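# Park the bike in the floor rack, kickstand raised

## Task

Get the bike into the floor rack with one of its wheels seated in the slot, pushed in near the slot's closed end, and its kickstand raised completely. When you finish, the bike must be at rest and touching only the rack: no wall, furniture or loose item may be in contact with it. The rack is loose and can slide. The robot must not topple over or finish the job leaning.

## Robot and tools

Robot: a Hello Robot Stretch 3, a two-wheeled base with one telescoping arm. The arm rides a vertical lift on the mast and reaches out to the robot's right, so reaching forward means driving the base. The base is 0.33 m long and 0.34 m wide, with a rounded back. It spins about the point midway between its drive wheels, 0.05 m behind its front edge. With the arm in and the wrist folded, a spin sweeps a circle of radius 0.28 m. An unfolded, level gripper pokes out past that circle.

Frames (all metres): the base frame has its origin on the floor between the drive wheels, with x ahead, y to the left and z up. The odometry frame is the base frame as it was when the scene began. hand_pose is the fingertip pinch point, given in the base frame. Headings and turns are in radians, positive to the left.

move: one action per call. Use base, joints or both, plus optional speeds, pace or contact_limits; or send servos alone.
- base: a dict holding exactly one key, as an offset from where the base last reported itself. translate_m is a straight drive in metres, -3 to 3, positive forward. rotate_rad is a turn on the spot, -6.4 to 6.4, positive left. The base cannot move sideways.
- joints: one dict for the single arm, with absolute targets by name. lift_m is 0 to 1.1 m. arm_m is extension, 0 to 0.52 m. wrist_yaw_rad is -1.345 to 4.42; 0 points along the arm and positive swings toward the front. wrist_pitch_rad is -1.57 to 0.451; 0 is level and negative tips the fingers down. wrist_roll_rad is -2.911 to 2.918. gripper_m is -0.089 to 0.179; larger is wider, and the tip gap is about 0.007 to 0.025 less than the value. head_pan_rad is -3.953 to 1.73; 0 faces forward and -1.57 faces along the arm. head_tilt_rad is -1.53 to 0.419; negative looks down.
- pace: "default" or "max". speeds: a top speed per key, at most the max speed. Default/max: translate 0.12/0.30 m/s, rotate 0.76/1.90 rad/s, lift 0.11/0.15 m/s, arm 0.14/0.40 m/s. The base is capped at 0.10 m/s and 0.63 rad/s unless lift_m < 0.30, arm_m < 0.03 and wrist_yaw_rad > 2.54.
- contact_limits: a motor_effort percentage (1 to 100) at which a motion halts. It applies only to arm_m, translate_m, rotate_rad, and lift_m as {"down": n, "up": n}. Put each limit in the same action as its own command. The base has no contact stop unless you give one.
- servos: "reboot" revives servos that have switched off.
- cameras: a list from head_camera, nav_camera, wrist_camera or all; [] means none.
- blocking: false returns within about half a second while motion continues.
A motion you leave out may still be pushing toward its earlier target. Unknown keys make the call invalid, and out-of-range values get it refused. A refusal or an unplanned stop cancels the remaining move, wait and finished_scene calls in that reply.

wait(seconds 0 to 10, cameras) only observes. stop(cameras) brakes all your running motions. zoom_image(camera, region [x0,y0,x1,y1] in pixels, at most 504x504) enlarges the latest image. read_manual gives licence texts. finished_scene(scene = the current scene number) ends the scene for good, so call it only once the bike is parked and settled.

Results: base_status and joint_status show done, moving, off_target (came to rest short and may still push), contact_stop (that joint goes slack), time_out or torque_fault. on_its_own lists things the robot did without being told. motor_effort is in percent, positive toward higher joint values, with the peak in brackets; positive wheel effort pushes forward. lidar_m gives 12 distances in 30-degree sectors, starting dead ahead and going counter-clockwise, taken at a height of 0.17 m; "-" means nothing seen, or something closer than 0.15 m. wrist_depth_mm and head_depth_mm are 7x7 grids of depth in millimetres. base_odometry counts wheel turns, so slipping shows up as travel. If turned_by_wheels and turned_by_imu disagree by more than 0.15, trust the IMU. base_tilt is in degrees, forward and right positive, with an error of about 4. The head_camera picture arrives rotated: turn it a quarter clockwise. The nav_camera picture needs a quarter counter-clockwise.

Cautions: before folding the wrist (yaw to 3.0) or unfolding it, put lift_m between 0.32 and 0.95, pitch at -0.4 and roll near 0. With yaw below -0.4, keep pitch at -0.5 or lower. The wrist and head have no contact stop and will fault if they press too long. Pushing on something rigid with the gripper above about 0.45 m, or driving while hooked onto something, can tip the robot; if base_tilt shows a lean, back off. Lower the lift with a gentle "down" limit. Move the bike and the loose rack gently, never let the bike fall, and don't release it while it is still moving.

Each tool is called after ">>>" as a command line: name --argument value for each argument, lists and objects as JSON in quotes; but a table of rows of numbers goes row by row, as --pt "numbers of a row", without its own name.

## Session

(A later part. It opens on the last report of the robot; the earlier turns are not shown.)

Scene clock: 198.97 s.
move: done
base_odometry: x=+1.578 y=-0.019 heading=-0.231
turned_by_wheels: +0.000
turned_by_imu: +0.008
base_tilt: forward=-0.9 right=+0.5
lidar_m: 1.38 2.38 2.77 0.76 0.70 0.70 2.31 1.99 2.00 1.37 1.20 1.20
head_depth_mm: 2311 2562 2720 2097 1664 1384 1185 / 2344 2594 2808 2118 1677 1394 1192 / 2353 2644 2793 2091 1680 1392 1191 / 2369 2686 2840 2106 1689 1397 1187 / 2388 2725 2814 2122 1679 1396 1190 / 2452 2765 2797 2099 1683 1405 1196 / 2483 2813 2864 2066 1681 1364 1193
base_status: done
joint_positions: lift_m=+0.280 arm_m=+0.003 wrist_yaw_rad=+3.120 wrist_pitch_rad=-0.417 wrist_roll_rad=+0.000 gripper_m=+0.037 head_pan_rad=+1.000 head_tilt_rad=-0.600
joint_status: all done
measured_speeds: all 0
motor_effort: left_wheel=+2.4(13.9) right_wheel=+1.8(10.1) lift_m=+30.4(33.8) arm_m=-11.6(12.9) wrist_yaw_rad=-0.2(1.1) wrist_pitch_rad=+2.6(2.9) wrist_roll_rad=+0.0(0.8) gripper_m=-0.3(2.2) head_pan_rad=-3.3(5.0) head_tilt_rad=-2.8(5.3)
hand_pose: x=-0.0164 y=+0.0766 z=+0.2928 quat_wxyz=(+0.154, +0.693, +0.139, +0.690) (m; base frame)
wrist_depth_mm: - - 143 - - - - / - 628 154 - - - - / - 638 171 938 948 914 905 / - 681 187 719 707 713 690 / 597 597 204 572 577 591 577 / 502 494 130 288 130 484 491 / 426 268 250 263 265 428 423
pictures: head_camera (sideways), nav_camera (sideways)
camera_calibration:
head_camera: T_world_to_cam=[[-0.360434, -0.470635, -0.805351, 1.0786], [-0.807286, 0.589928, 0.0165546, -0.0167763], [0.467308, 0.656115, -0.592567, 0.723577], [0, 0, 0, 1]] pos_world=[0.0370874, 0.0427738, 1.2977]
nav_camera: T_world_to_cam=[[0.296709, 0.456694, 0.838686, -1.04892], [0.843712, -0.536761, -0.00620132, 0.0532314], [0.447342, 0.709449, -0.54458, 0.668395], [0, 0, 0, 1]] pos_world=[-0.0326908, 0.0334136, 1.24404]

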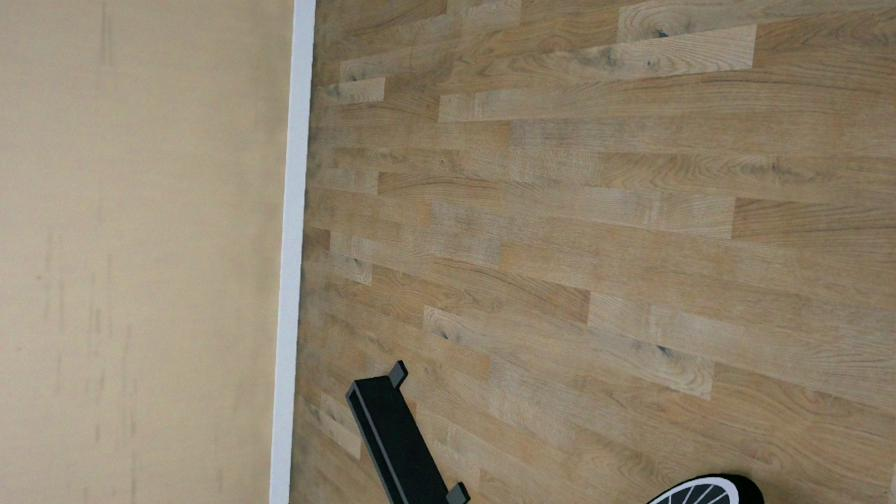

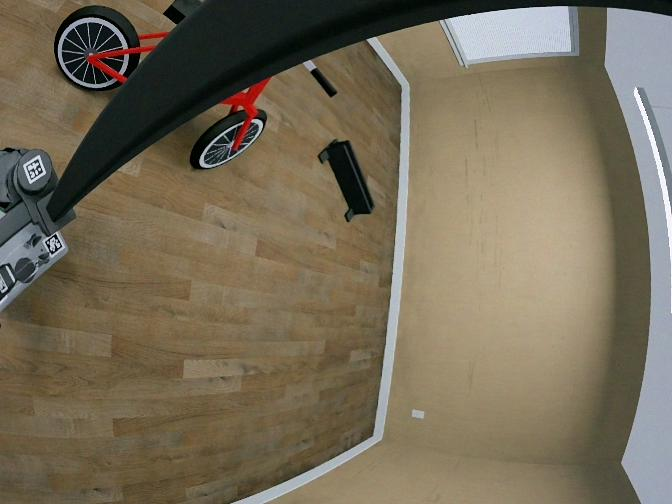

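>>> move --base '{"rotate_rad": 0.24}' --pace "max" --cameras '[]'

>>> move --base '{"translate_m": 0.95}' --pace "max" --cameras '[]'

>>> move --base '{"rotate_rad": 1.53}' --pace "max" --joints '{"head_pan_rad": 0.4, "head_tilt_rad": -0.6}' --cameras '["head_camera", "nav_camera"]'

Scene clock: 216.77 s.
move: done
base_odometry: x=+1.578 y=-0.019 heading=+0.009
turned_by_wheels: +0.240
turned_by_imu: +0.242
base_tilt: forward=-0.9 right=+0.5
lidar_m: 1.65 2.77 0.82 0.76 0.72 0.75 2.09 2.00 1.72 1.25 1.20 1.23
head_depth_mm: 2291 2535 2713 2075 1679 1382 1187 / 2360 2633 2792 2092 1669 1384 1190 / 2448 2741 2778 2103 1675 1397 1190 / 2557 2844 2860 2093 1677 1396 1192 / 2600 3024 2844 2111 1667 1387 1194 / 2742 3127 2811 2103 1683 1332 1186 / 2868 3273 2818 2101 1306 1328 1194
base_status: done
joint_positions: lift_m=+0.280 arm_m=+0.003 wrist_yaw_rad=+3.120 wrist_pitch_rad=-0.417 wrist_roll_rad=+0.000 gripper_m=+0.037 head_pan_rad=+1.000 head_tilt_rad=-0.600
joint_status: not commanded
measured_speeds: all 0
motor_effort: left_wheel=-7.2(13.3) right_wheel=+9.8(14.7) lift_m=+28.7(30.3) arm_m=-10.2(11.4) wrist_yaw_rad=+0.1(0.8) wrist_pitch_rad=+2.8(2.8) wrist_roll_rad=-0.3(0.4) gripper_m=+0.3(1.8) head_pan_rad=-2.8(2.8) head_tilt_rad=-3.0(4.5)
hand_pose: x=-0.0164 y=+0.0766 z=+0.2928 quat_wxyz=(+0.154, +0.693, +0.139, +0.690) (m; base frame)
wrist_depth_mm: - - 143 - - - - / 587 630 154 - - - - / 848 - 171 951 909 919 882 / 734 696 187 724 712 710 707 / 587 595 204 558 592 580 579 / 498 496 130 287 131 498 485 / 421 269 252 259 264 425 429
pictures: none
No camera images: "cameras" was empty.

Scene clock: 221.30 s.
move: done
base_odometry: x=+2.528 y=-0.011 heading=+0.009
turned_by_wheels: +0.000
turned_by_imu: +0.004
base_tilt: forward=-0.8 right=+0.5
lidar_m: 0.97 1.97 2.03 2.74 1.07 1.07 2.92 2.80 1.01 0.73 0.70 0.72
head_depth_mm: 1601 1772 1971 2092 1666 1392 1184 / 1655 1845 2088 2111 1671 1384 1192 / 1724 1912 2164 2095 1669 1388 1188 / 1785 1992 2269 2096 1673 1392 1194 / 1853 2075 2387 2117 1671 1392 1189 / 1954 2195 2472 2108 1686 1392 1194 / 2030 2302 2561 2123 1672 1396 1189
base_status: done
joint_positions: lift_m=+0.280 arm_m=+0.003 wrist_yaw_rad=+3.120 wrist_pitch_rad=-0.417 wrist_roll_rad=+0.000 gripper_m=+0.037 head_pan_rad=+1.000 head_tilt_rad=-0.600
joint_status: not commanded
measured_speeds: all 0
motor_effort: left_wheel=-5.7(10.5) right_wheel=+10.6(15.0) lift_m=+26.5(29.5) arm_m=-9.7(11.3) wrist_yaw_rad=+0.3(1.0) wrist_pitch_rad=+2.7(2.9) wrist_roll_rad=-0.2(0.6) gripper_m=-0.2(1.7) head_pan_rad=-1.2(3.3) head_tilt_rad=-1.6(4.4)
hand_pose: x=-0.0164 y=+0.0766 z=+0.2928 quat_wxyz=(+0.154, +0.693, +0.139, +0.690) (m; base frame)
wrist_depth_mm: - - 143 - - - - / 841 - 154 - - - - / 904 892 171 953 924 889 895 / 728 726 187 725 709 718 700 / 594 604 206 563 596 586 575 / 503 505 130 289 130 494 493 / 417 267 253 262 265 429 428
pictures: none
No camera images: "cameras" was empty.

Scene clock: 223.40 s.
move: done
base_odometry: x=+2.528 y=-0.011 heading=+1.538
turned_by_wheels: +1.530
turned_by_imu: +1.545
base_tilt: forward=-0.9 right=+0.5
lidar_m: 2.62 1.08 1.07 2.96 2.80 1.07 0.74 0.70 0.72 0.94 1.96 2.01
head_depth_mm: 2933 3254 2767 1943 1660 1393 1197 / 2856 3251 2811 1979 1672 1392 1185 / 2734 3106 2819 2057 1680 1402 1186 / 2710 3042 2825 2108 1671 1388 1191 / 2646 2971 2845 2115 1696 1387 1188 / 2603 2872 2812 2116 1559 1392 1192 / 2503 2767 2841 2101 1417 1388 1190
base_status: done
joint_positions: lift_m=+0.280 arm_m=+0.003 wrist_yaw_rad=+3.120 wrist_pitch_rad=-0.418 wrist_roll_rad=+0.000 gripper_m=+0.037 head_pan_rad=+0.395 head_tilt_rad=-0.600
joint_status: all done
measured_speeds: all 0
motor_effort: left_wheel=-7.7(15.9) right_wheel=+8.1(18.0) lift_m=+26.0(27.9) arm_m=-12.2(13.4) wrist_yaw_rad=+0.8(1.0) wrist_pitch_rad=+2.6(2.9) wrist_roll_rad=+0.0(0.7) gripper_m=-0.1(1.6) head_pan_rad=+2.6(4.8) head_tilt_rad=-1.3(3.8)
hand_pose: x=-0.0164 y=+0.0766 z=+0.2928 quat_wxyz=(+0.154, +0.693, +0.139, +0.690) (m; base frame)
wrist_depth_mm: - - 143 - - - - / - - 154 - - - - / 944 988 171 928 915 897 869 / 734 728 188 708 717 711 698 / 596 593 205 564 583 574 578 / 508 498 130 289 130 496 492 / 426 268 254 260 266 428 426
pictures: head_camera (sideways), nav_camera (sideways)
camera_calibration:
head_camera: T_world_to_cam=[[-0.564087, -0.182335, -0.805332, 1.07985], [-0.328839, 0.944241, 0.0165466, -0.0197544], [0.75741, 0.274158, -0.592593, 0.721803], [0, 0, 0, 1]] pos_world=[0.0559301, 0.0176586, 1.2977]
nav_camera: T_world_to_cam=[[0.50371, 0.207064, 0.83869, -1.05022], [0.389023, -0.921207, -0.00620717, 0.0559601], [0.771322, 0.329396, -0.544574, 0.66636], [0, 0, 0, 1]] pos_world=[-0.00674277, 0.0495166, 1.24404]

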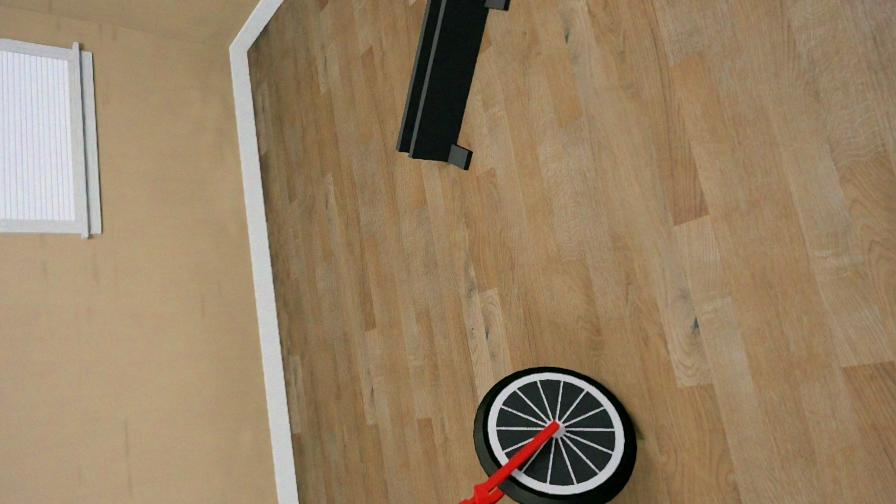

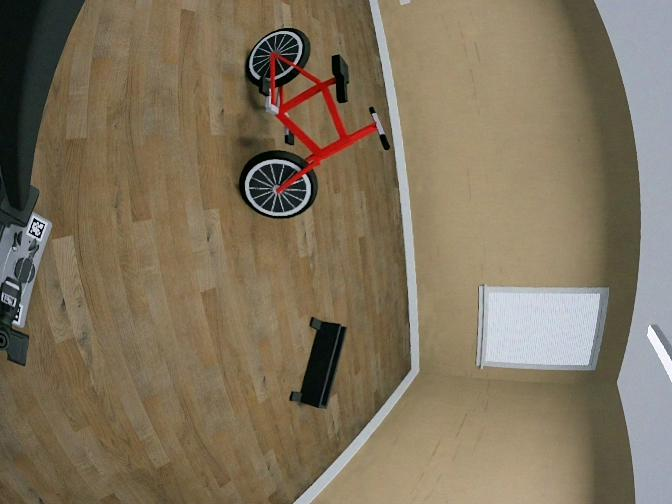

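>>> move --base '{"translate_m": 0.75}' --pace "max" --cameras '[]'

>>> move --base '{"rotate_rad": 1.55}' --pace "max" --joints '{"head_pan_rad": -1.57, "head_tilt_rad": -0.7}' --cameras '["head_camera", "nav_camera"]'

>>> zoom_image --camera "head_camera" --region '[300, 50, 700, 454]'

Scene clock: 244.43 s.
move: done
base_odometry: x=+2.553 y=+0.739 heading=+1.538
turned_by_wheels: +0.000
turned_by_imu: +0.002
base_tilt: forward=-0.8 right=+0.5
lidar_m: 2.07 2.44 0.73 0.73 3.23 2.01 1.40 1.32 1.35 1.64 1.55 1.58
head_depth_mm: 2316 2548 2673 2082 1662 1327 1184 / 2236 2559 2753 2086 1669 1366 1189 / 2186 2480 2687 2109 1514 1384 1189 / 2146 2396 2629 2120 1674 1386 1190 / 2086 2329 2592 2091 1674 1383 1189 / 2036 2276 2518 2097 1674 1390 1183 / 1994 2202 2487 2100 1688 1398 1192
base_status: done
joint_positions: lift_m=+0.280 arm_m=+0.003 wrist_yaw_rad=+3.120 wrist_pitch_rad=-0.418 wrist_roll_rad=+0.000 gripper_m=+0.037 head_pan_rad=+0.400 head_tilt_rad=-0.600
joint_status: not commanded
measured_speeds: all 0
motor_effort: left_wheel=-6.6(8.4) right_wheel=+11.2(16.8) lift_m=+33.3(34.4) arm_m=-12.7(13.7) wrist_yaw_rad=+0.1(1.0) wrist_pitch_rad=+2.8(2.9) wrist_roll_rad=-0.2(0.8) gripper_m=-0.2(1.8) head_pan_rad=+2.4(3.9) head_tilt_rad=-1.3(3.4)
hand_pose: x=-0.0164 y=+0.0766 z=+0.2928 quat_wxyz=(+0.154, +0.693, +0.139, +0.690) (m; base frame)
wrist_depth_mm: - - 143 - 724 - - / - - 154 - 743 - - / 957 926 172 888 761 912 905 / 736 740 188 728 719 710 714 / 591 592 205 569 579 578 574 / 494 494 130 288 130 487 490 / 420 269 251 261 264 424 425
pictures: none
No camera images: "cameras" was empty.

Scene clock: 246.73 s.
move: done
base_odometry: x=+2.553 y=+0.739 heading=+3.087
turned_by_wheels: +1.550
turned_by_imu: +1.567
base_tilt: forward=-0.8 right=+0.4
lidar_m: 0.73 3.22 2.06 1.41 1.33 1.35 1.65 1.55 1.58 2.04 2.45 0.73
head_depth_mm: 1550 1719 1907 1883 1551 1316 1148 / 1712 1884 2116 1840 1543 1324 1151 / 1886 2110 2268 1874 1472 1314 1146 / 2105 2398 2353 1858 1472 1329 1148 / 2401 2722 2363 1879 1473 1319 1149 / 2355 2659 2347 1886 1469 1320 1148 / 2200 2465 2383 1873 1553 1312 1144
base_status: done
joint_positions: lift_m=+0.280 arm_m=+0.003 wrist_yaw_rad=+3.120 wrist_pitch_rad=-0.418 wrist_roll_rad=+0.000 gripper_m=+0.037 head_pan_rad=-1.579 head_tilt_rad=-0.700
joint_status: all done
measured_speeds: translate_m=+0.000 rotate_rad=+0.000 lift_m=+0.000 arm_m=+0.000 wrist_yaw_rad=+0.000 wrist_pitch_rad=+0.000 wrist_roll_rad=+0.000 head_pan_rad=+0.024 head_tilt_rad=+0.000
motor_effort: left_wheel=-6.2(18.2) right_wheel=+10.9(16.5) lift_m=+29.1(34.3) arm_m=-12.7(13.7) wrist_yaw_rad=-0.2(1.1) wrist_pitch_rad=+2.7(2.9) wrist_roll_rad=-0.1(0.7) gripper_m=+0.0(2.1) head_pan_rad=+2.6(5.5) head_tilt_rad=-3.9(5.6)
hand_pose: x=-0.0164 y=+0.0766 z=+0.2928 quat_wxyz=(+0.154, +0.693, +0.139, +0.690) (m; base frame)
wrist_depth_mm: - - 142 - - - - / - - 153 - - - - / 964 952 172 948 919 918 901 / 740 725 187 721 708 711 710 / 602 590 203 560 580 576 578 / 496 501 130 289 130 492 490 / 421 268 252 260 264 427 426
pictures: head_camera (sideways), nav_camera (sideways)
camera_calibration:
head_camera: T_world_to_cam=[[0.0549053, 0.667616, -0.742478, 0.994131], [0.997469, -0.0703229, 0.0105291, -0.0199433], [-0.0451838, -0.741177, -0.669787, 0.827157], [0, 0, 0, 1]] pos_world=[0.00268389, -0.0520301, 1.29235]
nav_camera: T_world_to_cam=[[-0.00837394, -0.625328, 0.780317, -0.97107], [-0.999965, 0.00520193, -0.00656237, 0.0649187], [0.0000444707, -0.780345, -0.625349, 0.776192], [0, 0, 0, 1]] pos_world=[0.0567502, -0.00187713, 1.24356]

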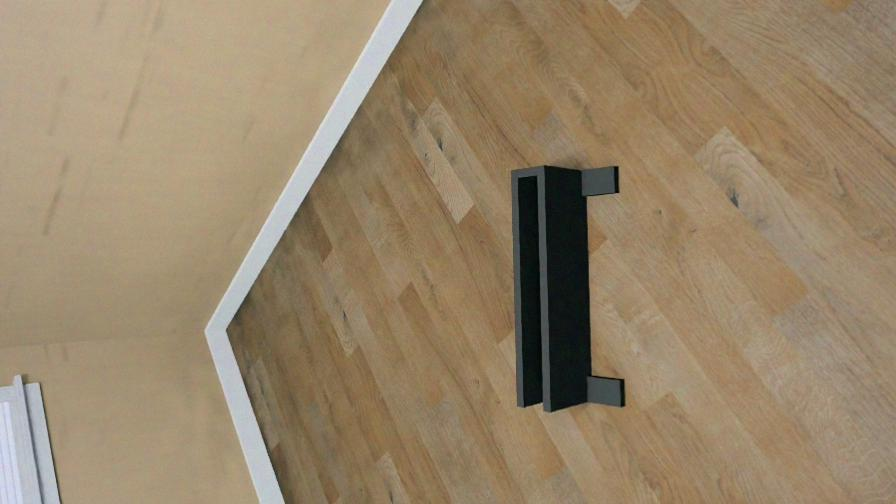

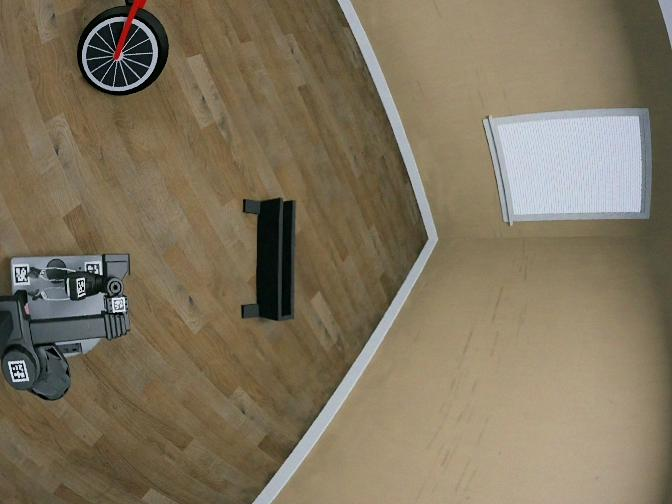

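Scaled by 1.248 from the camera's 896x504 image, which has a finer 1280x720 frame.

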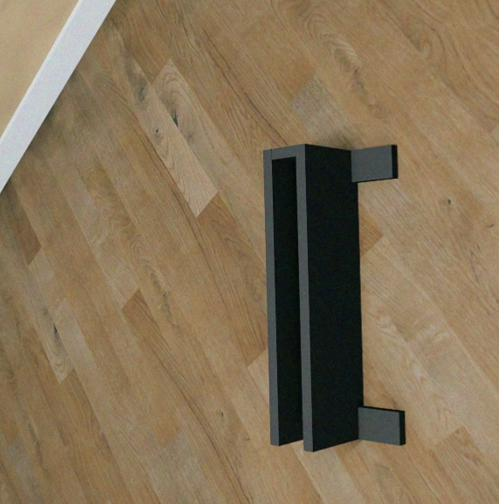

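>>> move --base '{"rotate_rad": 0.642}' --pace "max" --cameras '[]'

>>> move --base '{"translate_m": -0.741}' --pace "max" --cameras '[]'

>>> move --base '{"rotate_rad": 0.876}' --pace "max" --joints '{"head_pan_rad": -1.9, "head_tilt_rad": -0.8}' --cameras '["head_camera", "nav_camera"]'

Scene clock: 315.83 s.
move: done
base_odometry: x=+2.553 y=+0.739 heading=-2.554
turned_by_wheels: +0.642
turned_by_imu: +0.647
base_tilt: forward=-0.8 right=+0.5
lidar_m: 3.22 1.82 1.36 1.32 1.38 1.59 1.55 1.63 2.28 2.45 0.73 0.74
head_depth_mm: 2132 2447 2365 1874 1417 1310 1144 / 2146 2449 2321 1882 1462 1324 1146 / 2131 2406 2338 1857 1543 1317 1151 / 2114 2415 2360 1866 1544 1320 1148 / 2100 2414 2350 1867 1553 1313 1147 / 2100 2382 2366 1856 1543 1323 1149 / 2105 2386 2356 1877 1544 1242 1146
base_status: done
joint_positions: lift_m=+0.280 arm_m=+0.003 wrist_yaw_rad=+3.120 wrist_pitch_rad=-0.418 wrist_roll_rad=+0.000 gripper_m=+0.037 head_pan_rad=-1.570 head_tilt_rad=-0.700
joint_status: not commanded
measured_speeds: all 0
motor_effort: left_wheel=-8.8(13.8) right_wheel=+7.4(19.6) lift_m=+28.3(28.5) arm_m=-11.8(12.3) wrist_yaw_rad=-0.3(1.0) wrist_pitch_rad=+2.7(2.9) wrist_roll_rad=-0.3(0.5) gripper_m=-0.7(2.0) head_pan_rad=+2.7(4.0) head_tilt_rad=-4.6(4.9)
hand_pose: x=-0.0164 y=+0.0766 z=+0.2928 quat_wxyz=(+0.154, +0.693, +0.139, +0.690) (m; base frame)
wrist_depth_mm: - - 143 - - - - / - - 153 - - - - / 969 935 171 944 948 918 924 / 737 737 187 708 715 694 706 / 598 584 204 570 586 586 578 / 495 497 130 288 130 495 492 / 417 266 251 261 266 424 424
pictures: none
No camera images: "cameras" was empty.

Scene clock: 319.63 s.
move: done
base_odometry: x=+3.170 y=+1.149 heading=-2.555
turned_by_wheels: +0.000
turned_by_imu: -0.004
base_tilt: forward=-0.8 right=+0.5
lidar_m: 3.96 1.86 1.39 1.35 1.12 0.83 0.81 0.85 1.19 2.42 2.53 1.28
head_depth_mm: 2041 2179 2162 1863 1541 1319 1145 / 2111 2426 2354 1869 1534 1319 1143 / 2105 2404 2339 1859 1546 1315 1144 / 2084 2391 2370 1844 1545 1260 1145 / 2085 2392 2370 1873 1556 1274 1148 / 2085 2362 2332 1865 1441 1312 1145 / 2088 2329 2367 1876 1503 1320 1147
base_status: done
joint_positions: lift_m=+0.280 arm_m=+0.003 wrist_yaw_rad=+3.120 wrist_pitch_rad=-0.418 wrist_roll_rad=+0.000 gripper_m=+0.037 head_pan_rad=-1.570 head_tilt_rad=-0.700
joint_status: not commanded
measured_speeds: all 0
motor_effort: left_wheel=-7.7(17.7) right_wheel=+6.0(7.8) lift_m=+28.5(33.7) arm_m=-12.5(13.4) wrist_yaw_rad=+0.3(0.8) wrist_pitch_rad=+2.7(2.9) wrist_roll_rad=-0.3(0.5) gripper_m=+0.4(1.9) head_pan_rad=+2.6(3.8) head_tilt_rad=-4.8(5.2)
hand_pose: x=-0.0164 y=+0.0766 z=+0.2928 quat_wxyz=(+0.154, +0.693, +0.139, +0.690) (m; base frame)
wrist_depth_mm: - - 143 - - - - / - - 154 - - - - / 864 911 172 922 917 936 904 / 729 717 187 711 712 706 716 / 596 594 205 574 574 587 576 / 507 502 130 286 130 495 488 / 421 267 254 260 266 428 421
pictures: none
No camera images: "cameras" was empty.

Scene clock: 321.30 s.
move: done
base_odometry: x=+3.170 y=+1.149 heading=-1.679
turned_by_wheels: +0.876
turned_by_imu: +0.884
base_tilt: forward=-0.8 right=+0.5
lidar_m: 1.47 1.35 1.36 0.88 0.81 0.82 1.02 2.07 2.45 1.28 1.33 2.26
head_depth_mm: 2126 2347 2044 1703 1447 1261 1112 / 2208 2452 2035 1681 1354 1240 1116 / 2354 2549 2044 1689 1396 1267 1095 / 2446 2542 2030 1689 1450 1265 694 / 2590 2578 2035 1705 1456 1258 1114 / 2773 2571 2022 1682 1440 1262 1116 / 2953 2541 2020 1682 1448 1261 1114
base_status: done
joint_positions: lift_m=+0.280 arm_m=+0.003 wrist_yaw_rad=+3.120 wrist_pitch_rad=-0.417 wrist_roll_rad=+0.000 gripper_m=+0.037 head_pan_rad=-1.906 head_tilt_rad=-0.802
joint_status: all done
measured_speeds: all 0
motor_effort: left_wheel=-7.4(15.9) right_wheel=+9.2(16.3) lift_m=+25.3(29.3) arm_m=-12.2(13.6) wrist_yaw_rad=+0.4(0.8) wrist_pitch_rad=+2.7(2.9) wrist_roll_rad=+0.2(0.6) gripper_m=-0.1(1.7) head_pan_rad=+1.7(6.6) head_tilt_rad=-2.9(6.5)
hand_pose: x=-0.0164 y=+0.0766 z=+0.2928 quat_wxyz=(+0.154, +0.693, +0.139, +0.690) (m; base frame)
wrist_depth_mm: - - 143 - - - - / - - 154 - - - - / - - 171 923 923 914 919 / 668 723 188 729 719 701 699 / 599 582 205 564 584 581 580 / 505 507 130 289 130 495 492 / 421 267 254 259 262 426 423
pictures: head_camera (sideways), nav_camera (sideways)
camera_calibration:
head_camera: T_world_to_cam=[[0.289733, 0.682611, -0.670892, 0.89948], [0.921987, -0.387199, 0.00420909, -0.0113104], [-0.256896, -0.619773, -0.741543, 0.921817], [0, 0, 0, 1]] pos_world=[-0.0133705, -0.047057, 1.28707]
nav_camera: T_world_to_cam=[[-0.233428, -0.661329, 0.71285, -0.881716], [-0.94526, 0.326245, -0.00686731, 0.0649676], [-0.228022, -0.675432, -0.701283, 0.87637], [0, 0, 0, 1]] pos_world=[0.0554257, -0.0123712, 1.24356]

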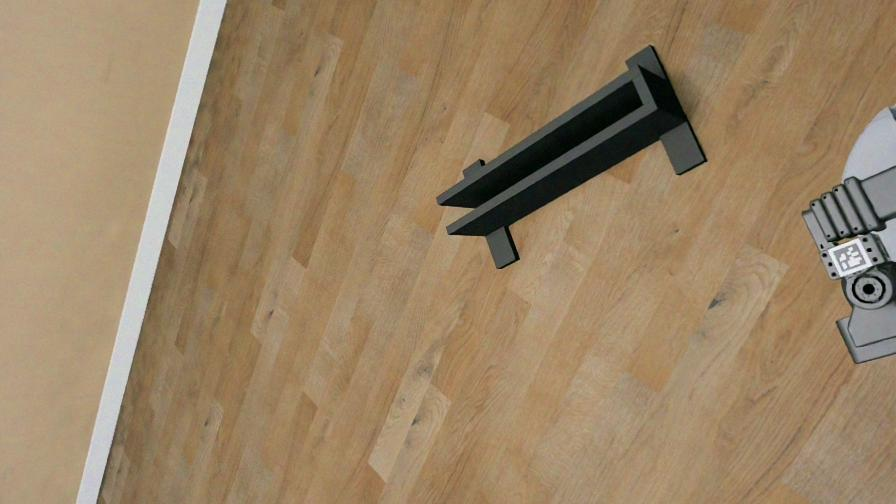

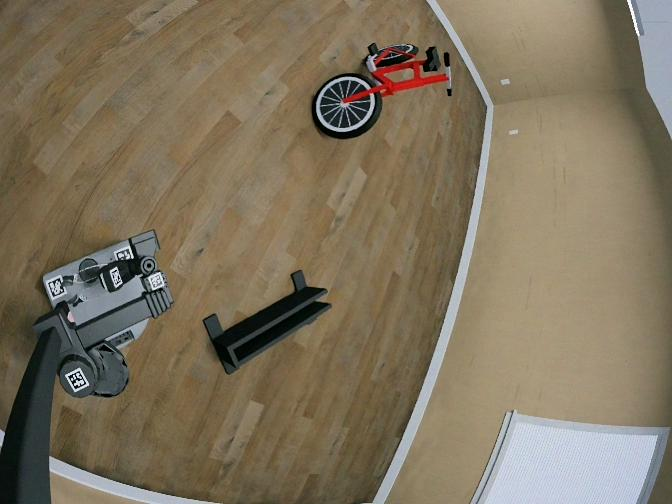

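>>> move --base '{"translate_m": -0.46}' --joints '{"lift_m": 0.5}' --cameras '[]'

>>> move --joints '{"wrist_yaw_rad": 0.0, "head_pan_rad": -1.6, "head_tilt_rad": -0.8, "gripper_m": 0.17}' --cameras '[]'

>>> move --joints '{"wrist_pitch_rad": -1.57, "arm_m": 0.4}' --cameras '["head_camera", "wrist_camera"]'

Scene clock: 341.27 s.
move: done
base_odometry: x=+3.219 y=+1.607 heading=-1.679
turned_by_wheels: +0.000
turned_by_imu: -0.003
base_tilt: forward=-0.9 right=+0.5
lidar_m: 1.86 1.71 0.88 0.57 0.53 0.53 0.66 1.34 2.08 2.57 1.44 2.88
head_depth_mm: 1794 2040 2047 1697 1447 1262 1124 / 1882 2166 2029 1697 1442 1268 1119 / 1983 2288 2067 1696 1454 1255 488 / 2092 2379 2044 1682 1452 1260 516 / 2209 2468 2034 1691 1442 1233 532 / 2359 2585 2035 1700 1396 1238 1106 / 2542 2533 2036 1690 1448 1258 1111
base_status: done
joint_positions: lift_m=+0.500 arm_m=+0.003 wrist_yaw_rad=+3.120 wrist_pitch_rad=-0.418 wrist_roll_rad=+0.000 gripper_m=+0.037 head_pan_rad=-1.900 head_tilt_rad=-0.800
joint_status: all done
measured_speeds: all 0
motor_effort: left_wheel=-4.5(10.2) right_wheel=-0.5(7.4) lift_m=+33.2(37.4) arm_m=-11.0(13.2) wrist_yaw_rad=+0.2(1.0) wrist_pitch_rad=+2.9(2.9) wrist_roll_rad=-0.3(0.6) gripper_m=-0.3(2.3) head_pan_rad=+2.5(4.1) head_tilt_rad=+0.5(4.0)
hand_pose: x=-0.0164 y=+0.0766 z=+0.5128 quat_wxyz=(+0.154, +0.693, +0.139, +0.690) (m; base frame)
wrist_depth_mm: - - 143 - - - - / - - 153 - - - - / - - 170 - - - - / - - 185 - - - - / - - 199 219 885 902 879 / - - 130 252 130 736 737 / - - 615 648 634 650 655
pictures: none
No camera images: "cameras" was empty.

Scene clock: 343.83 s.
move: done
base_odometry: x=+3.219 y=+1.607 heading=-1.679
turned_by_wheels: +0.000
turned_by_imu: +0.000
base_tilt: forward=-0.9 right=+0.5
lidar_m: 1.86 1.71 0.88 0.57 0.53 0.53 0.66 1.34 2.08 2.58 1.43 2.87
head_depth_mm: 2024 2275 2053 1708 1447 1265 1117 / 2189 2406 2043 1696 1447 1257 503 / 2391 2500 2054 1695 1446 1241 497 / 2619 2563 2035 1687 1425 1125 552 / 2953 2553 2037 1693 1420 1240 1120 / 3196 2538 2031 1705 1455 1254 1119 / 3414 2544 2033 1690 1446 1259 1118
base_status: not commanded
joint_positions: lift_m=+0.500 arm_m=+0.003 wrist_yaw_rad=+0.002 wrist_pitch_rad=-0.418 wrist_roll_rad=+0.000 gripper_m=+0.170 head_pan_rad=-1.598 head_tilt_rad=-0.800
joint_status: all done
measured_speeds: all 0
motor_effort: left_wheel=-5.2(5.4) right_wheel=+0.2(0.9) lift_m=+32.4(33.8) arm_m=-11.0(11.7) wrist_yaw_rad=-2.0(5.2) wrist_pitch_rad=+2.8(2.9) wrist_roll_rad=-0.3(0.5) gripper_m=+0.7(100.0) head_pan_rad=-2.5(4.9) head_tilt_rad=+1.1(4.0)
hand_pose: x=-0.0210 y=-0.3722 z=+0.5128 quat_wxyz=(+0.692, +0.148, -0.691, -0.146) (m; base frame)
wrist_depth_mm: - - - - - - - / - - - - - - - / - - - - - - - / - - - - - - - / 900 916 892 867 885 911 878 / 745 140 755 704 753 123 711 / 113 637 653 562 648 628 114
pictures: none
No camera images: "cameras" was empty.

Scene clock: 347.97 s.
move: done
base_odometry: x=+3.219 y=+1.607 heading=-1.679
turned_by_wheels: +0.000
turned_by_imu: -0.001
base_tilt: forward=-0.9 right=+0.5
lidar_m: 1.87 1.71 0.88 0.57 0.53 0.53 0.66 1.34 2.08 2.59 1.44 2.87
head_depth_mm: 2023 2260 2047 1692 1442 1267 1115 / 2186 2384 2044 1692 1460 1267 505 / 2400 2515 2033 1694 664 584 1080 / 2651 2576 2030 772 1365 1235 1119 / 2933 2537 2038 1702 1383 1266 1119 / 3186 2549 2055 1686 1445 1265 1119 / 3473 2560 2027 1684 1446 1257 1115
base_status: not commanded
joint_positions: lift_m=+0.500 arm_m=+0.400 wrist_yaw_rad=+0.002 wrist_pitch_rad=-1.547 wrist_roll_rad=+0.000 gripper_m=+0.170 head_pan_rad=-1.600 head_tilt_rad=-0.800
joint_status: all done
joint sent to its limit — wrist_pitch_rad, lower limit.
measured_speeds: all 0
motor_effort: left_wheel=-5.2(5.7) right_wheel=-0.6(1.0) lift_m=+31.5(33.5) arm_m=+12.4(15.2) wrist_yaw_rad=-2.1(2.4) wrist_pitch_rad=-1.5(4.0) wrist_roll_rad=-0.1(0.7) gripper_m=-0.9(2.3) head_pan_rad=-2.3(3.5) head_tilt_rad=+2.1(3.1)
hand_pose: x=-0.0217 y=-0.5270 z=+0.3820 quat_wxyz=(+0.507, +0.494, -0.505, -0.494) (m; base frame)
wrist_depth_mm: 508 502 504 446 504 493 494 / 519 525 510 448 514 515 512 / 529 534 531 446 518 530 521 / 550 542 548 453 535 533 533 / 564 558 558 451 553 552 549 / 578 140 565 455 574 122 560 / 113 590 599 578 587 579 114
pictures: head_camera (sideways), wrist_camera
camera_calibration:
head_camera: T_world_to_cam=[[0.0706492, 0.736976, -0.672217, 0.902444], [0.995796, -0.0914906, 0.00435251, -0.0119155], [-0.0582938, -0.669699, -0.740341, 0.919018], [0, 0, 0, 1]] pos_world=[0.00168158, -0.0507047, 1.28708]
wrist_camera: T_world_to_cam=[[-0.999616, 0.0116951, -0.0251196, 0.00146484], [0.0079412, 0.989451, 0.144653, 0.503613], [0.0265463, 0.144398, -0.989164, 0.617301], [0, 0, 0, 1]] pos_world=[-0.0189221, -0.587454, 0.5378]

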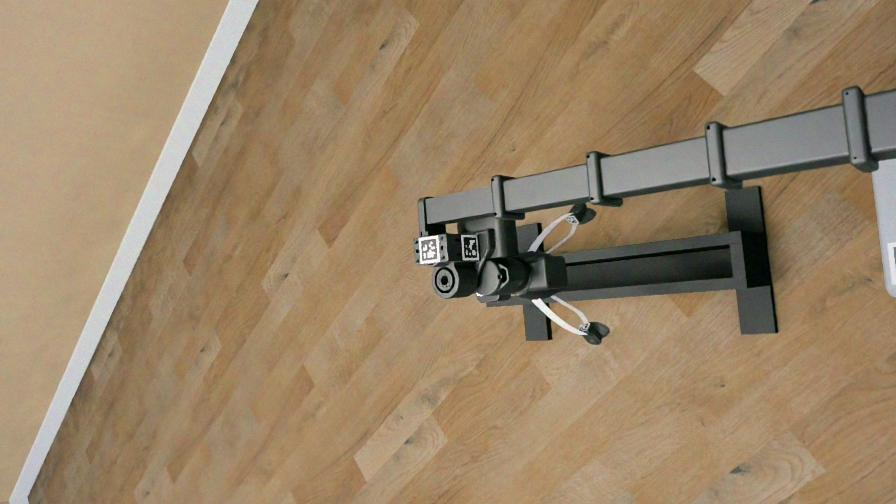

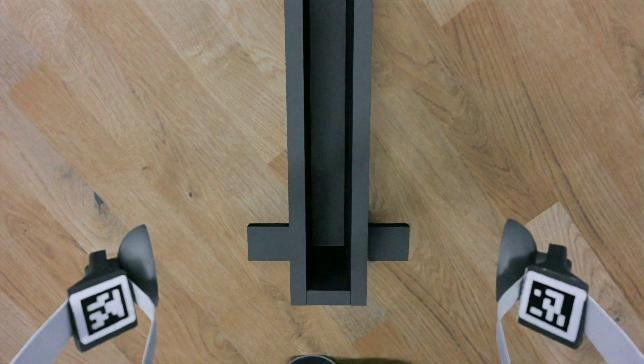

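>>> zoom_image --camera "wrist_camera" --region '[220, 0, 440, 330]'

Scaled by 1.527.

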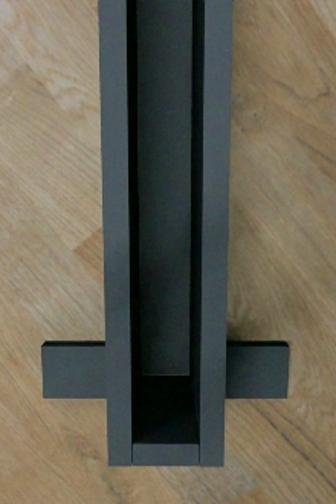

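>>> move --joints '{"arm_m": 0.515}' --cameras '[]'

>>> move --joints '{"lift_m": 0.23}' --contact_limits '{"lift_m": {"down": 20}}' --cameras '["head_camera", "wrist_camera"]'

Scene clock: 373.23 s.
move: done
base_odometry: x=+3.219 y=+1.607 heading=-1.679
turned_by_wheels: +0.000
turned_by_imu: -0.001
base_tilt: forward=-0.8 right=+0.6
lidar_m: 1.86 1.71 0.88 0.58 0.53 0.53 0.66 1.34 2.08 2.59 1.44 2.87
head_depth_mm: 2001 2263 2032 1709 1443 1266 1125 / 2175 2384 2017 1700 1450 1237 505 / 2392 2542 2033 1652 654 578 1088 / 2674 2536 2046 889 1417 1235 1121 / 2959 2542 2022 1646 1406 1263 1114 / 3208 2564 2019 1685 1445 1265 1122 / 3485 2554 2028 1688 1444 1263 1119
base_status: not commanded
joint_positions: lift_m=+0.500 arm_m=+0.515 wrist_yaw_rad=+0.002 wrist_pitch_rad=-1.547 wrist_roll_rad=+0.000 gripper_m=+0.170 head_pan_rad=-1.600 head_tilt_rad=-0.800
joint_status: all done
measured_speeds: all 0
motor_effort: left_wheel=-3.8(5.9) right_wheel=-0.1(0.9) lift_m=+30.6(32.4) arm_m=+13.1(15.3) wrist_yaw_rad=-2.0(2.1) wrist_pitch_rad=-1.5(1.6) wrist_roll_rad=-0.3(0.5) gripper_m=-0.2(1.7) head_pan_rad=-2.2(3.7) head_tilt_rad=+0.8(2.5)
hand_pose: x=-0.0217 y=-0.6418 z=+0.3820 quat_wxyz=(+0.506, +0.495, -0.505, -0.494) (m; base frame)
wrist_depth_mm: 510 498 502 429 502 502 495 / 525 517 519 428 512 511 512 / 531 532 524 428 527 528 521 / 545 541 533 431 544 534 538 / 565 561 559 430 555 545 546 / 567 140 579 436 567 122 555 / 113 591 592 434 587 573 114
pictures: none
No camera images: "cameras" was empty.

Scene clock: 376.53 s.
move: done
base_odometry: x=+3.219 y=+1.607 heading=-1.679
turned_by_wheels: +0.000
turned_by_imu: -0.001
base_tilt: forward=-0.9 right=+0.5
lidar_m: 1.86 1.71 0.88 0.58 0.53 0.53 0.66 1.34 2.08 2.59 1.44 2.88
head_depth_mm: 2007 2241 2038 1698 1441 1255 1120 / 2193 2402 2051 1705 1443 1259 1116 / 2393 2546 2042 1701 1450 1173 760 / 2660 2570 2032 1690 1103 1196 1119 / 2967 2564 2025 1697 1419 1259 1116 / 3207 2541 2027 1688 1445 1254 1119 / 3433 2550 2022 1683 1442 1262 1113
base_status: not commanded
joint_positions: lift_m=+0.230 arm_m=+0.515 wrist_yaw_rad=+0.002 wrist_pitch_rad=-1.547 wrist_roll_rad=+0.000 gripper_m=+0.170 head_pan_rad=-1.600 head_tilt_rad=-0.800
joint_status: all done
measured_speeds: all 0
motor_effort: left_wheel=-4.6(5.6) right_wheel=-0.1(1.2) lift_m=+24.6(29.1) arm_m=+11.2(13.2) wrist_yaw_rad=-1.2(2.2) wrist_pitch_rad=-1.4(1.6) wrist_roll_rad=-0.1(0.6) gripper_m=+0.6(1.9) head_pan_rad=-2.3(3.3) head_tilt_rad=+0.8(2.0)
contact_limits: lift_m down 20 (down: maximum 72; up: maximum 65)
hand_pose: x=-0.0217 y=-0.6418 z=+0.1120 quat_wxyz=(+0.506, +0.495, -0.505, -0.494) (m; base frame)
wrist_depth_mm: 257 254 - - 109 251 250 / 262 263 108 - 108 257 258 / 270 270 124 - 109 263 264 / 276 275 124 269 - 271 271 / 284 280 117 278 116 277 278 / 288 130 120 281 119 126 282 / 113 297 123 274 121 295 114
pictures: head_camera (sideways), wrist_camera
camera_calibration:
head_camera: T_world_to_cam=[[0.0706492, 0.736976, -0.672217, 0.902444], [0.995796, -0.0914906, 0.00435251, -0.0119155], [-0.0582938, -0.669699, -0.740341, 0.919018], [0, 0, 0, 1]] pos_world=[0.00168158, -0.0507047, 1.28708]
wrist_camera: T_world_to_cam=[[-0.999615, 0.0118117, -0.0250965, -0.00389797], [0.00804109, 0.989347, 0.145354, 0.656096], [0.026546, 0.145096, -0.989061, 0.367281], [0, 0, 0, 1]] pos_world=[-0.0189221, -0.702352, 0.2678]

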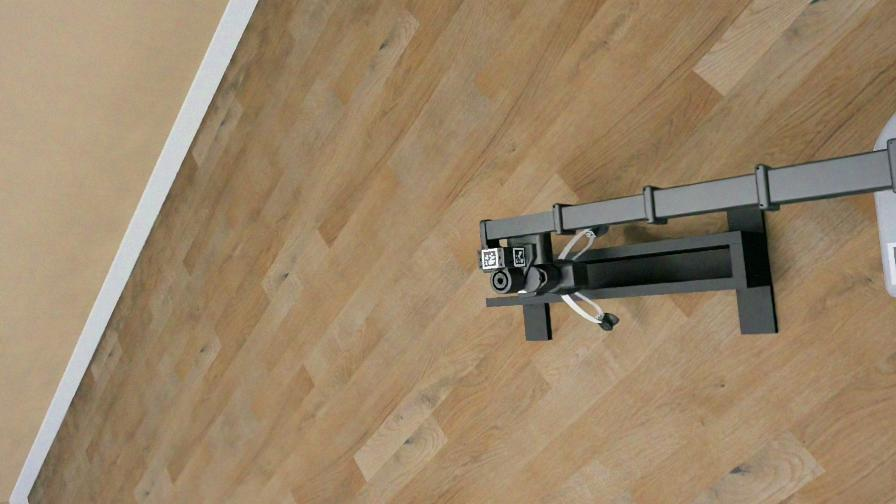

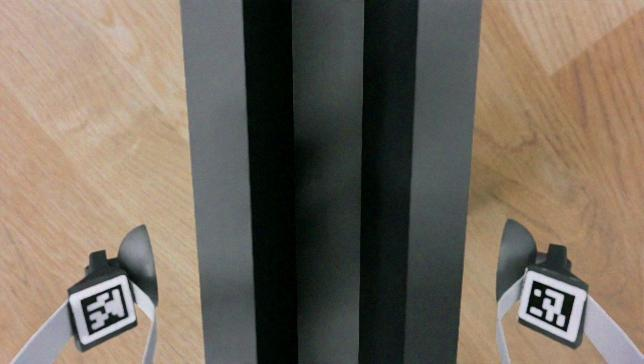

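>>> move --joints '{"gripper_m": 0.06}' --cameras '["wrist_camera"]'

Scene clock: 383.13 s.
move: done
base_odometry: x=+3.219 y=+1.607 heading=-1.679
turned_by_wheels: +0.000
turned_by_imu: -0.001
base_tilt: forward=-0.8 right=+0.5
lidar_m: 1.87 1.71 0.88 0.57 0.53 0.53 0.66 1.34 2.08 2.58 1.44 2.88
head_depth_mm: 2011 2265 2036 1689 1449 1266 1123 / 2184 2402 2054 1699 1445 1260 1119 / 2389 2538 2022 1700 1449 1180 761 / 2618 2596 2038 1683 1103 1198 1121 / 2975 2562 2035 1677 1412 1260 1118 / 3219 2552 2020 1687 1447 1262 1112 / 3436 2556 2047 1689 1451 1258 1113
base_status: not commanded
joint_positions: lift_m=+0.230 arm_m=+0.515 wrist_yaw_rad=+0.002 wrist_pitch_rad=-1.550 wrist_roll_rad=+0.000 gripper_m=+0.062 head_pan_rad=-1.600 head_tilt_rad=-0.800
joint_status: all done
measured_speeds: all 0
motor_effort: left_wheel=-5.6(5.6) right_wheel=+5.3(6.1) lift_m=+21.6(26.5) arm_m=+9.3(10.9) wrist_yaw_rad=-1.6(2.1) wrist_pitch_rad=-0.8(1.5) wrist_roll_rad=-0.3(0.5) gripper_m=-32.2(100.0) head_pan_rad=-2.2(3.0) head_tilt_rad=-0.6(1.4)
contact_limits: lift_m down 20 (down: maximum 72; up: maximum 65)
hand_pose: x=-0.0217 y=-0.6413 z=+0.1120 quat_wxyz=(+0.506, +0.495, -0.504, -0.495) (m; base frame)
wrist_depth_mm: 256 257 - - 106 253 252 / 264 263 110 - 108 258 259 / 270 270 127 265 110 267 263 / 276 278 116 264 - 271 271 / 285 284 118 269 117 278 279 / 294 125 122 285 119 126 287 / 301 299 125 285 - 296 293
pictures: wrist_camera
camera_calibration:
wrist_camera: T_world_to_cam=[[-0.999615, 0.0118681, -0.0250701, -0.00387039], [0.00803874, 0.989005, 0.147663, 0.655048], [0.0265469, 0.147404, -0.98872, 0.368683], [0, 0, 0, 1]] pos_world=[-0.0189221, -0.702145, 0.267701]

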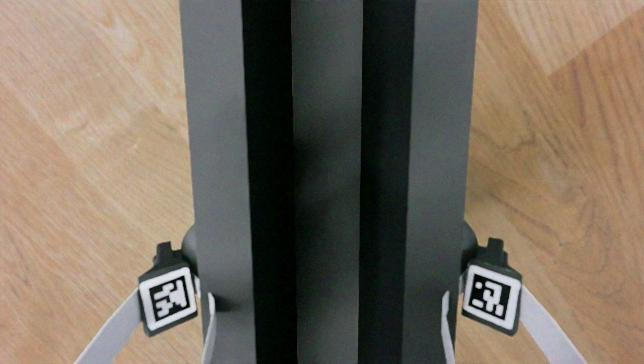

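>>> move --joints '{"gripper_m": 0.0}' --cameras '[]'

>>> move --joints '{"lift_m": 0.255}' --cameras '["wrist_camera","head_camera"]'

Scene clock: 396.47 s.
move: done
base_odometry: x=+3.219 y=+1.607 heading=-1.679
turned_by_wheels: +0.000
turned_by_imu: -0.001
base_tilt: forward=-0.8 right=+0.5
lidar_m: 1.86 1.71 0.88 0.57 0.53 0.53 0.66 1.34 2.08 2.57 1.44 2.88
head_depth_mm: 2012 2253 2050 1699 1449 1261 1119 / 2173 2403 2032 1698 1440 1264 1124 / 2406 2524 2034 1696 1447 1178 762 / 2660 2568 2040 1698 1102 1196 1120 / 2929 2570 2011 1687 1416 1262 1118 / 3201 2560 2029 1679 1449 1260 1116 / 3445 2533 2031 1685 1441 1254 1116
base_status: not commanded
joint_positions: lift_m=+0.230 arm_m=+0.515 wrist_yaw_rad=+0.002 wrist_pitch_rad=-1.550 wrist_roll_rad=+0.000 gripper_m=+0.003 head_pan_rad=-1.600 head_tilt_rad=-0.800
joint_status: all done
measured_speeds: all 0
motor_effort: left_wheel=-4.4(6.2) right_wheel=+5.6(6.5) lift_m=+16.1(17.7) arm_m=+7.5(9.3) wrist_yaw_rad=-1.8(2.1) wrist_pitch_rad=-0.9(1.1) wrist_roll_rad=-0.3(0.6) gripper_m=-60.0(100.0) head_pan_rad=-2.0(3.1) head_tilt_rad=+0.8(1.1)
contact_limits: lift_m down 20 (down: maximum 72; up: maximum 65)
hand_pose: x=-0.0217 y=-0.6412 z=+0.1120 quat_wxyz=(+0.506, +0.495, -0.504, -0.495) (m; base frame)
wrist_depth_mm: 256 257 - - 106 251 250 / 263 262 110 - 108 258 257 / 269 271 127 267 110 264 266 / 281 276 116 264 - 273 270 / 287 286 119 266 116 281 278 / 292 128 122 284 120 129 287 / 300 299 125 271 - 296 294
pictures: none
No camera images: "cameras" was empty.

Scene clock: 397.47 s.
move: done
base_odometry: x=+3.219 y=+1.607 heading=-1.679
turned_by_wheels: +0.000
turned_by_imu: -0.002
base_tilt: forward=-0.9 right=+0.5
lidar_m: 1.87 1.71 0.88 0.57 0.53 0.53 0.66 1.33 2.08 2.58 1.44 2.88
head_depth_mm: 1989 2245 2060 1702 1455 1274 1121 / 2185 2408 2031 1699 1456 1267 1118 / 2380 2535 2046 1691 1451 845 738 / 2672 2571 2029 1687 1089 1235 1116 / 2962 2578 2020 1702 1418 1261 1121 / 3204 2523 2052 1677 1440 1262 1122 / 3449 2549 2025 1682 1445 1256 1114
base_status: not commanded
joint_positions: lift_m=+0.255 arm_m=+0.515 wrist_yaw_rad=+0.001 wrist_pitch_rad=-1.551 wrist_roll_rad=+0.000 gripper_m=+0.003 head_pan_rad=-1.600 head_tilt_rad=-0.800
joint_status: all done
measured_speeds: all 0
on_its_own: gripper_m is held at +0.004, not at your +0.000, by its stall guard, which is still easing
motor_effort: left_wheel=-2.2(5.4) right_wheel=+3.5(6.0) lift_m=+31.2(35.7) arm_m=+7.2(8.5) wrist_yaw_rad=-0.7(1.9) wrist_pitch_rad=-0.7(1.7) wrist_roll_rad=-0.4(0.5) gripper_m=+3.8(60.4) head_pan_rad=-2.1(2.7) head_tilt_rad=-0.7(1.5)
hand_pose: x=-0.0217 y=-0.6410 z=+0.1371 quat_wxyz=(+0.505, +0.495, -0.504, -0.495) (m; base frame)
wrist_depth_mm: 278 279 129 217 271 273 272 / 285 284 132 247 279 281 281 / 295 292 135 - 285 288 288 / 302 298 139 252 296 295 296 / 311 308 143 300 147 303 303 / 318 314 135 256 128 311 311 / 326 326 151 259 322 318 323
pictures: head_camera (sideways), wrist_camera
camera_calibration:
head_camera: T_world_to_cam=[[0.070941, 0.736933, -0.672233, 0.902463], [0.995758, -0.09191, 0.00432665, -0.0119015], [-0.0585965, -0.669688, -0.740327, 0.919], [0, 0, 0, 1]] pos_world=[0.00167957, -0.0507053, 1.28708]
wrist_camera: T_world_to_cam=[[-0.999607, 0.0126001, -0.0250518, -0.0028357], [0.00874128, 0.988863, 0.148569, 0.650907], [0.0266448, 0.148292, -0.988585, 0.393975], [0, 0, 0, 1]] pos_world=[-0.0190217, -0.702046, 0.292702]

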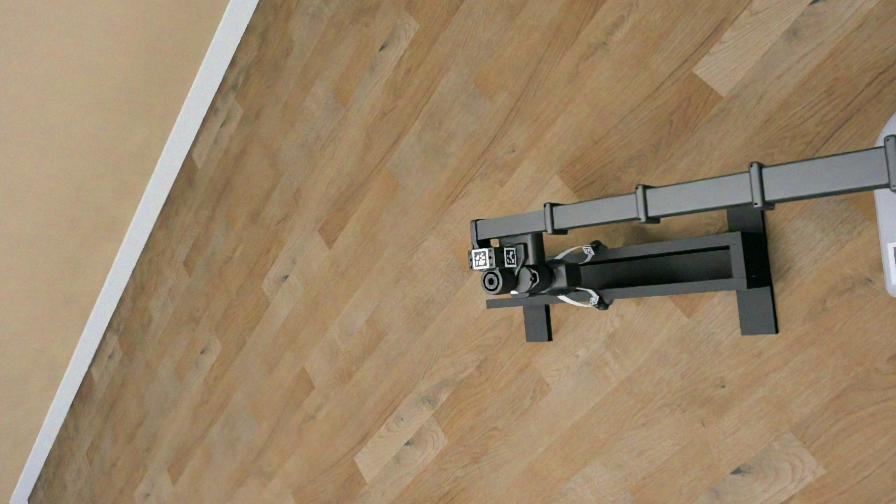

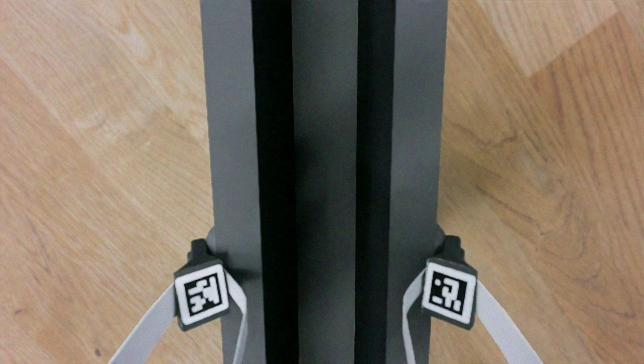

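>>> move --joints '{"gripper_m": 0.16}' --cameras '[]'

>>> move --joints '{"lift_m": 0.215}' --cameras '[]'

>>> move --joints '{"gripper_m": 0.03}' --cameras '[]'

>>> move --base '{"translate_m": 0.05}' --speeds '{"translate_m": 0.05}' --cameras '["head_camera","wrist_camera"]'

Scene clock: 407.37 s.
move: done
base_odometry: x=+3.219 y=+1.607 heading=-1.679
turned_by_wheels: +0.000
turned_by_imu: -0.001
base_tilt: forward=-0.8 right=+0.6
lidar_m: 1.87 1.71 0.88 0.57 0.53 0.53 0.66 1.33 2.08 2.58 1.43 2.89
head_depth_mm: 2008 2231 2040 1687 1448 1267 1111 / 2192 2373 2047 1690 1454 1271 1120 / 2403 2541 2049 1693 1449 840 736 / 2658 2577 2046 1700 1090 1246 1115 / 2961 2580 2028 1682 1421 1255 1118 / 3180 2565 2054 1694 1437 1254 1124 / 3425 2564 2020 1691 1444 1253 1114
base_status: not commanded
joint_positions: lift_m=+0.255 arm_m=+0.515 wrist_yaw_rad=+0.001 wrist_pitch_rad=-1.551 wrist_roll_rad=+0.000 gripper_m=+0.160 head_pan_rad=-1.600 head_tilt_rad=-0.800
joint_status: all done
measured_speeds: all 0
motor_effort: left_wheel=-1.8(2.8) right_wheel=+3.9(4.2) lift_m=+28.2(34.3) arm_m=+4.8(6.7) wrist_yaw_rad=-1.2(1.5) wrist_pitch_rad=-0.9(1.0) wrist_roll_rad=-0.2(0.7) gripper_m=-0.6(100.0) head_pan_rad=+0.2(1.7) head_tilt_rad=-2.0(2.0)
hand_pose: x=-0.0217 y=-0.6410 z=+0.1371 quat_wxyz=(+0.505, +0.495, -0.504, -0.495) (m; base frame)
wrist_depth_mm: 279 278 129 217 274 276 273 / 288 284 132 - 278 281 283 / 294 293 135 - 286 287 288 / 302 299 139 254 297 297 295 / 311 307 144 299 303 302 304 / 315 130 147 258 314 123 311 / 115 325 152 259 320 321 316
pictures: none
No camera images: "cameras" was empty.

Scene clock: 408.53 s.
move: done
base_odometry: x=+3.219 y=+1.607 heading=-1.679
turned_by_wheels: +0.000
turned_by_imu: +0.000
base_tilt: forward=-0.8 right=+0.5
lidar_m: 1.87 1.71 0.89 0.58 0.53 0.53 0.66 1.33 2.08 2.57 1.44 2.89
head_depth_mm: 2014 2250 2037 1693 1437 1263 1118 / 2188 2396 2051 1692 1445 1264 1118 / 2402 2487 2039 1690 1447 1198 775 / 2608 2614 2028 1693 1095 1237 1113 / 2971 2541 2033 1684 1415 1260 1113 / 3167 2555 2018 1690 1453 1265 1122 / 3471 2570 2050 1677 1452 1249 1111
base_status: not commanded
joint_positions: lift_m=+0.215 arm_m=+0.515 wrist_yaw_rad=+0.001 wrist_pitch_rad=-1.551 wrist_roll_rad=+0.000 gripper_m=+0.160 head_pan_rad=-1.600 head_tilt_rad=-0.800
joint_status: all done
measured_speeds: all 0
motor_effort: left_wheel=-1.5(2.6) right_wheel=+3.9(4.2) lift_m=+25.1(28.8) arm_m=+3.5(5.1) wrist_yaw_rad=-0.9(1.6) wrist_pitch_rad=-0.8(0.9) wrist_roll_rad=-0.3(0.8) gripper_m=+0.5(1.8) head_pan_rad=-0.4(1.3) head_tilt_rad=-1.5(1.8)
hand_pose: x=-0.0217 y=-0.6410 z=+0.0970 quat_wxyz=(+0.505, +0.495, -0.504, -0.495) (m; base frame)
wrist_depth_mm: 242 - 98 - 118 235 235 / 248 248 134 - 93 245 241 / 253 252 134 250 95 250 250 / 260 260 98 253 98 255 256 / 269 265 102 256 102 259 263 / 275 126 132 257 102 122 269 / - 121 108 259 107 280 274
pictures: none
No camera images: "cameras" was empty.

Scene clock: 410.83 s.
move: done
base_odometry: x=+3.219 y=+1.607 heading=-1.679
turned_by_wheels: +0.000
turned_by_imu: +0.000
base_tilt: forward=-0.9 right=+0.5
lidar_m: 1.87 1.71 0.88 0.58 0.53 0.53 0.66 1.33 2.08 2.57 1.44 2.88
head_depth_mm: 2015 2263 2045 1705 1447 1265 1120 / 2175 2397 2052 1683 1445 1262 1125 / 2384 2526 2028 1689 1443 1191 777 / 2650 2576 2050 1679 1095 1241 1116 / 2973 2576 2043 1692 1417 1257 1120 / 3177 2562 2038 1686 1439 1264 1115 / 3482 2553 2026 1688 1439 1264 1108
base_status: not commanded
joint_positions: lift_m=+0.215 arm_m=+0.515 wrist_yaw_rad=+0.001 wrist_pitch_rad=-1.552 wrist_roll_rad=+0.000 gripper_m=+0.033 head_pan_rad=-1.600 head_tilt_rad=-0.800
joint_status: all done
measured_speeds: all 0
motor_effort: left_wheel=-1.8(3.0) right_wheel=+3.5(4.4) lift_m=+27.8(29.4) arm_m=+2.2(4.0) wrist_yaw_rad=-1.1(1.6) wrist_pitch_rad=-0.6(0.9) wrist_roll_rad=+0.1(0.6) gripper_m=-55.4(100.0) head_pan_rad=+0.8(1.6) head_tilt_rad=-1.9(2.2)
hand_pose: x=-0.0217 y=-0.6407 z=+0.0971 quat_wxyz=(+0.505, +0.496, -0.504, -0.495) (m; base frame)
wrist_depth_mm: 242 - 98 - 118 237 238 / 248 246 134 - 94 242 242 / 256 254 112 - 96 249 249 / 263 262 99 255 99 254 256 / 267 268 102 258 102 263 263 / 275 122 132 259 103 122 272 / - 283 108 261 108 281 277
pictures: none
No camera images: "cameras" was empty.

Scene clock: 412.53 s.
move: done
base_odometry: x=+3.214 y=+1.557 heading=-1.679
turned_by_wheels: +0.000
turned_by_imu: -0.001
base_tilt: forward=-0.9 right=+0.5
lidar_m: 1.82 1.67 0.94 0.61 0.56 0.56 0.70 1.41 2.12 2.62 1.41 2.81
head_depth_mm: 2041 2276 2047 1700 1450 1262 1115 / 2217 2418 2051 1688 1447 1257 1121 / 2441 2532 2047 1695 1442 1199 774 / 2709 2585 2040 1671 1091 1208 1121 / 2999 2547 2027 1692 1414 1260 1120 / 3232 2570 2039 1679 1449 1260 1119 / 3505 2552 2033 1701 1446 1258 1120
base_status: done
joint_positions: lift_m=+0.215 arm_m=+0.515 wrist_yaw_rad=+0.002 wrist_pitch_rad=-1.554 wrist_roll_rad=+0.000 gripper_m=+0.036 head_pan_rad=-1.600 head_tilt_rad=-0.800
joint_status: not commanded
measured_speeds: all 0
on_its_own: gripper_m is held at +0.035, not at your +0.030, by its stall guard, which is not easing now
motor_effort: left_wheel=+0.3(5.1) right_wheel=+12.6(16.4) lift_m=+25.8(29.2) arm_m=+2.0(3.0) wrist_yaw_rad=-1.2(2.0) wrist_pitch_rad=+0.0(0.6) wrist_roll_rad=-0.3(0.6) gripper_m=-20.2(55.8) head_pan_rad=+1.5(2.1) head_tilt_rad=-1.5(2.5)
hand_pose: x=-0.0217 y=-0.6400 z=+0.0971 quat_wxyz=(+0.504, +0.496, -0.503, -0.496) (m; base frame)
wrist_depth_mm: 242 - 110 - 121 237 237 / 248 247 131 - 93 242 243 / 255 253 131 - 103 248 250 / 261 261 99 257 104 257 256 / 268 267 103 261 99 263 263 / 277 121 129 264 - 122 268 / - 283 109 264 - 281 279
pictures: head_camera (sideways), wrist_camera
camera_calibration:
head_camera: T_world_to_cam=[[0.0709393, 0.736928, -0.672238, 0.90247], [0.995752, -0.0919758, 0.0042521, -0.0118087], [-0.0586961, -0.669684, -0.740323, 0.918994], [0, 0, 0, 1]] pos_world=[0.00167941, -0.0507054, 1.28708]
wrist_camera: T_world_to_cam=[[-0.999609, 0.0124003, -0.0250496, -0.0039887], [0.00844162, 0.988288, 0.152368, 0.655103], [0.0266456, 0.152097, -0.988006, 0.356699], [0, 0, 0, 1]] pos_world=[-0.0190217, -0.701633, 0.252504]

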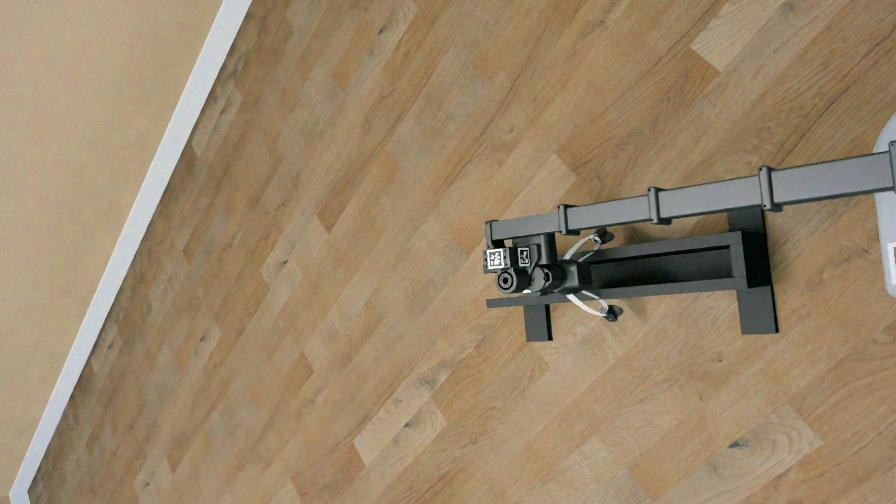

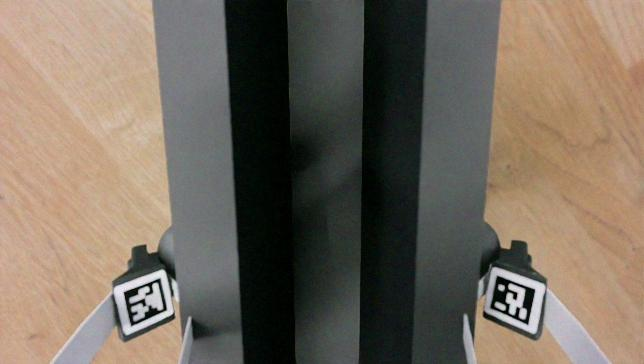

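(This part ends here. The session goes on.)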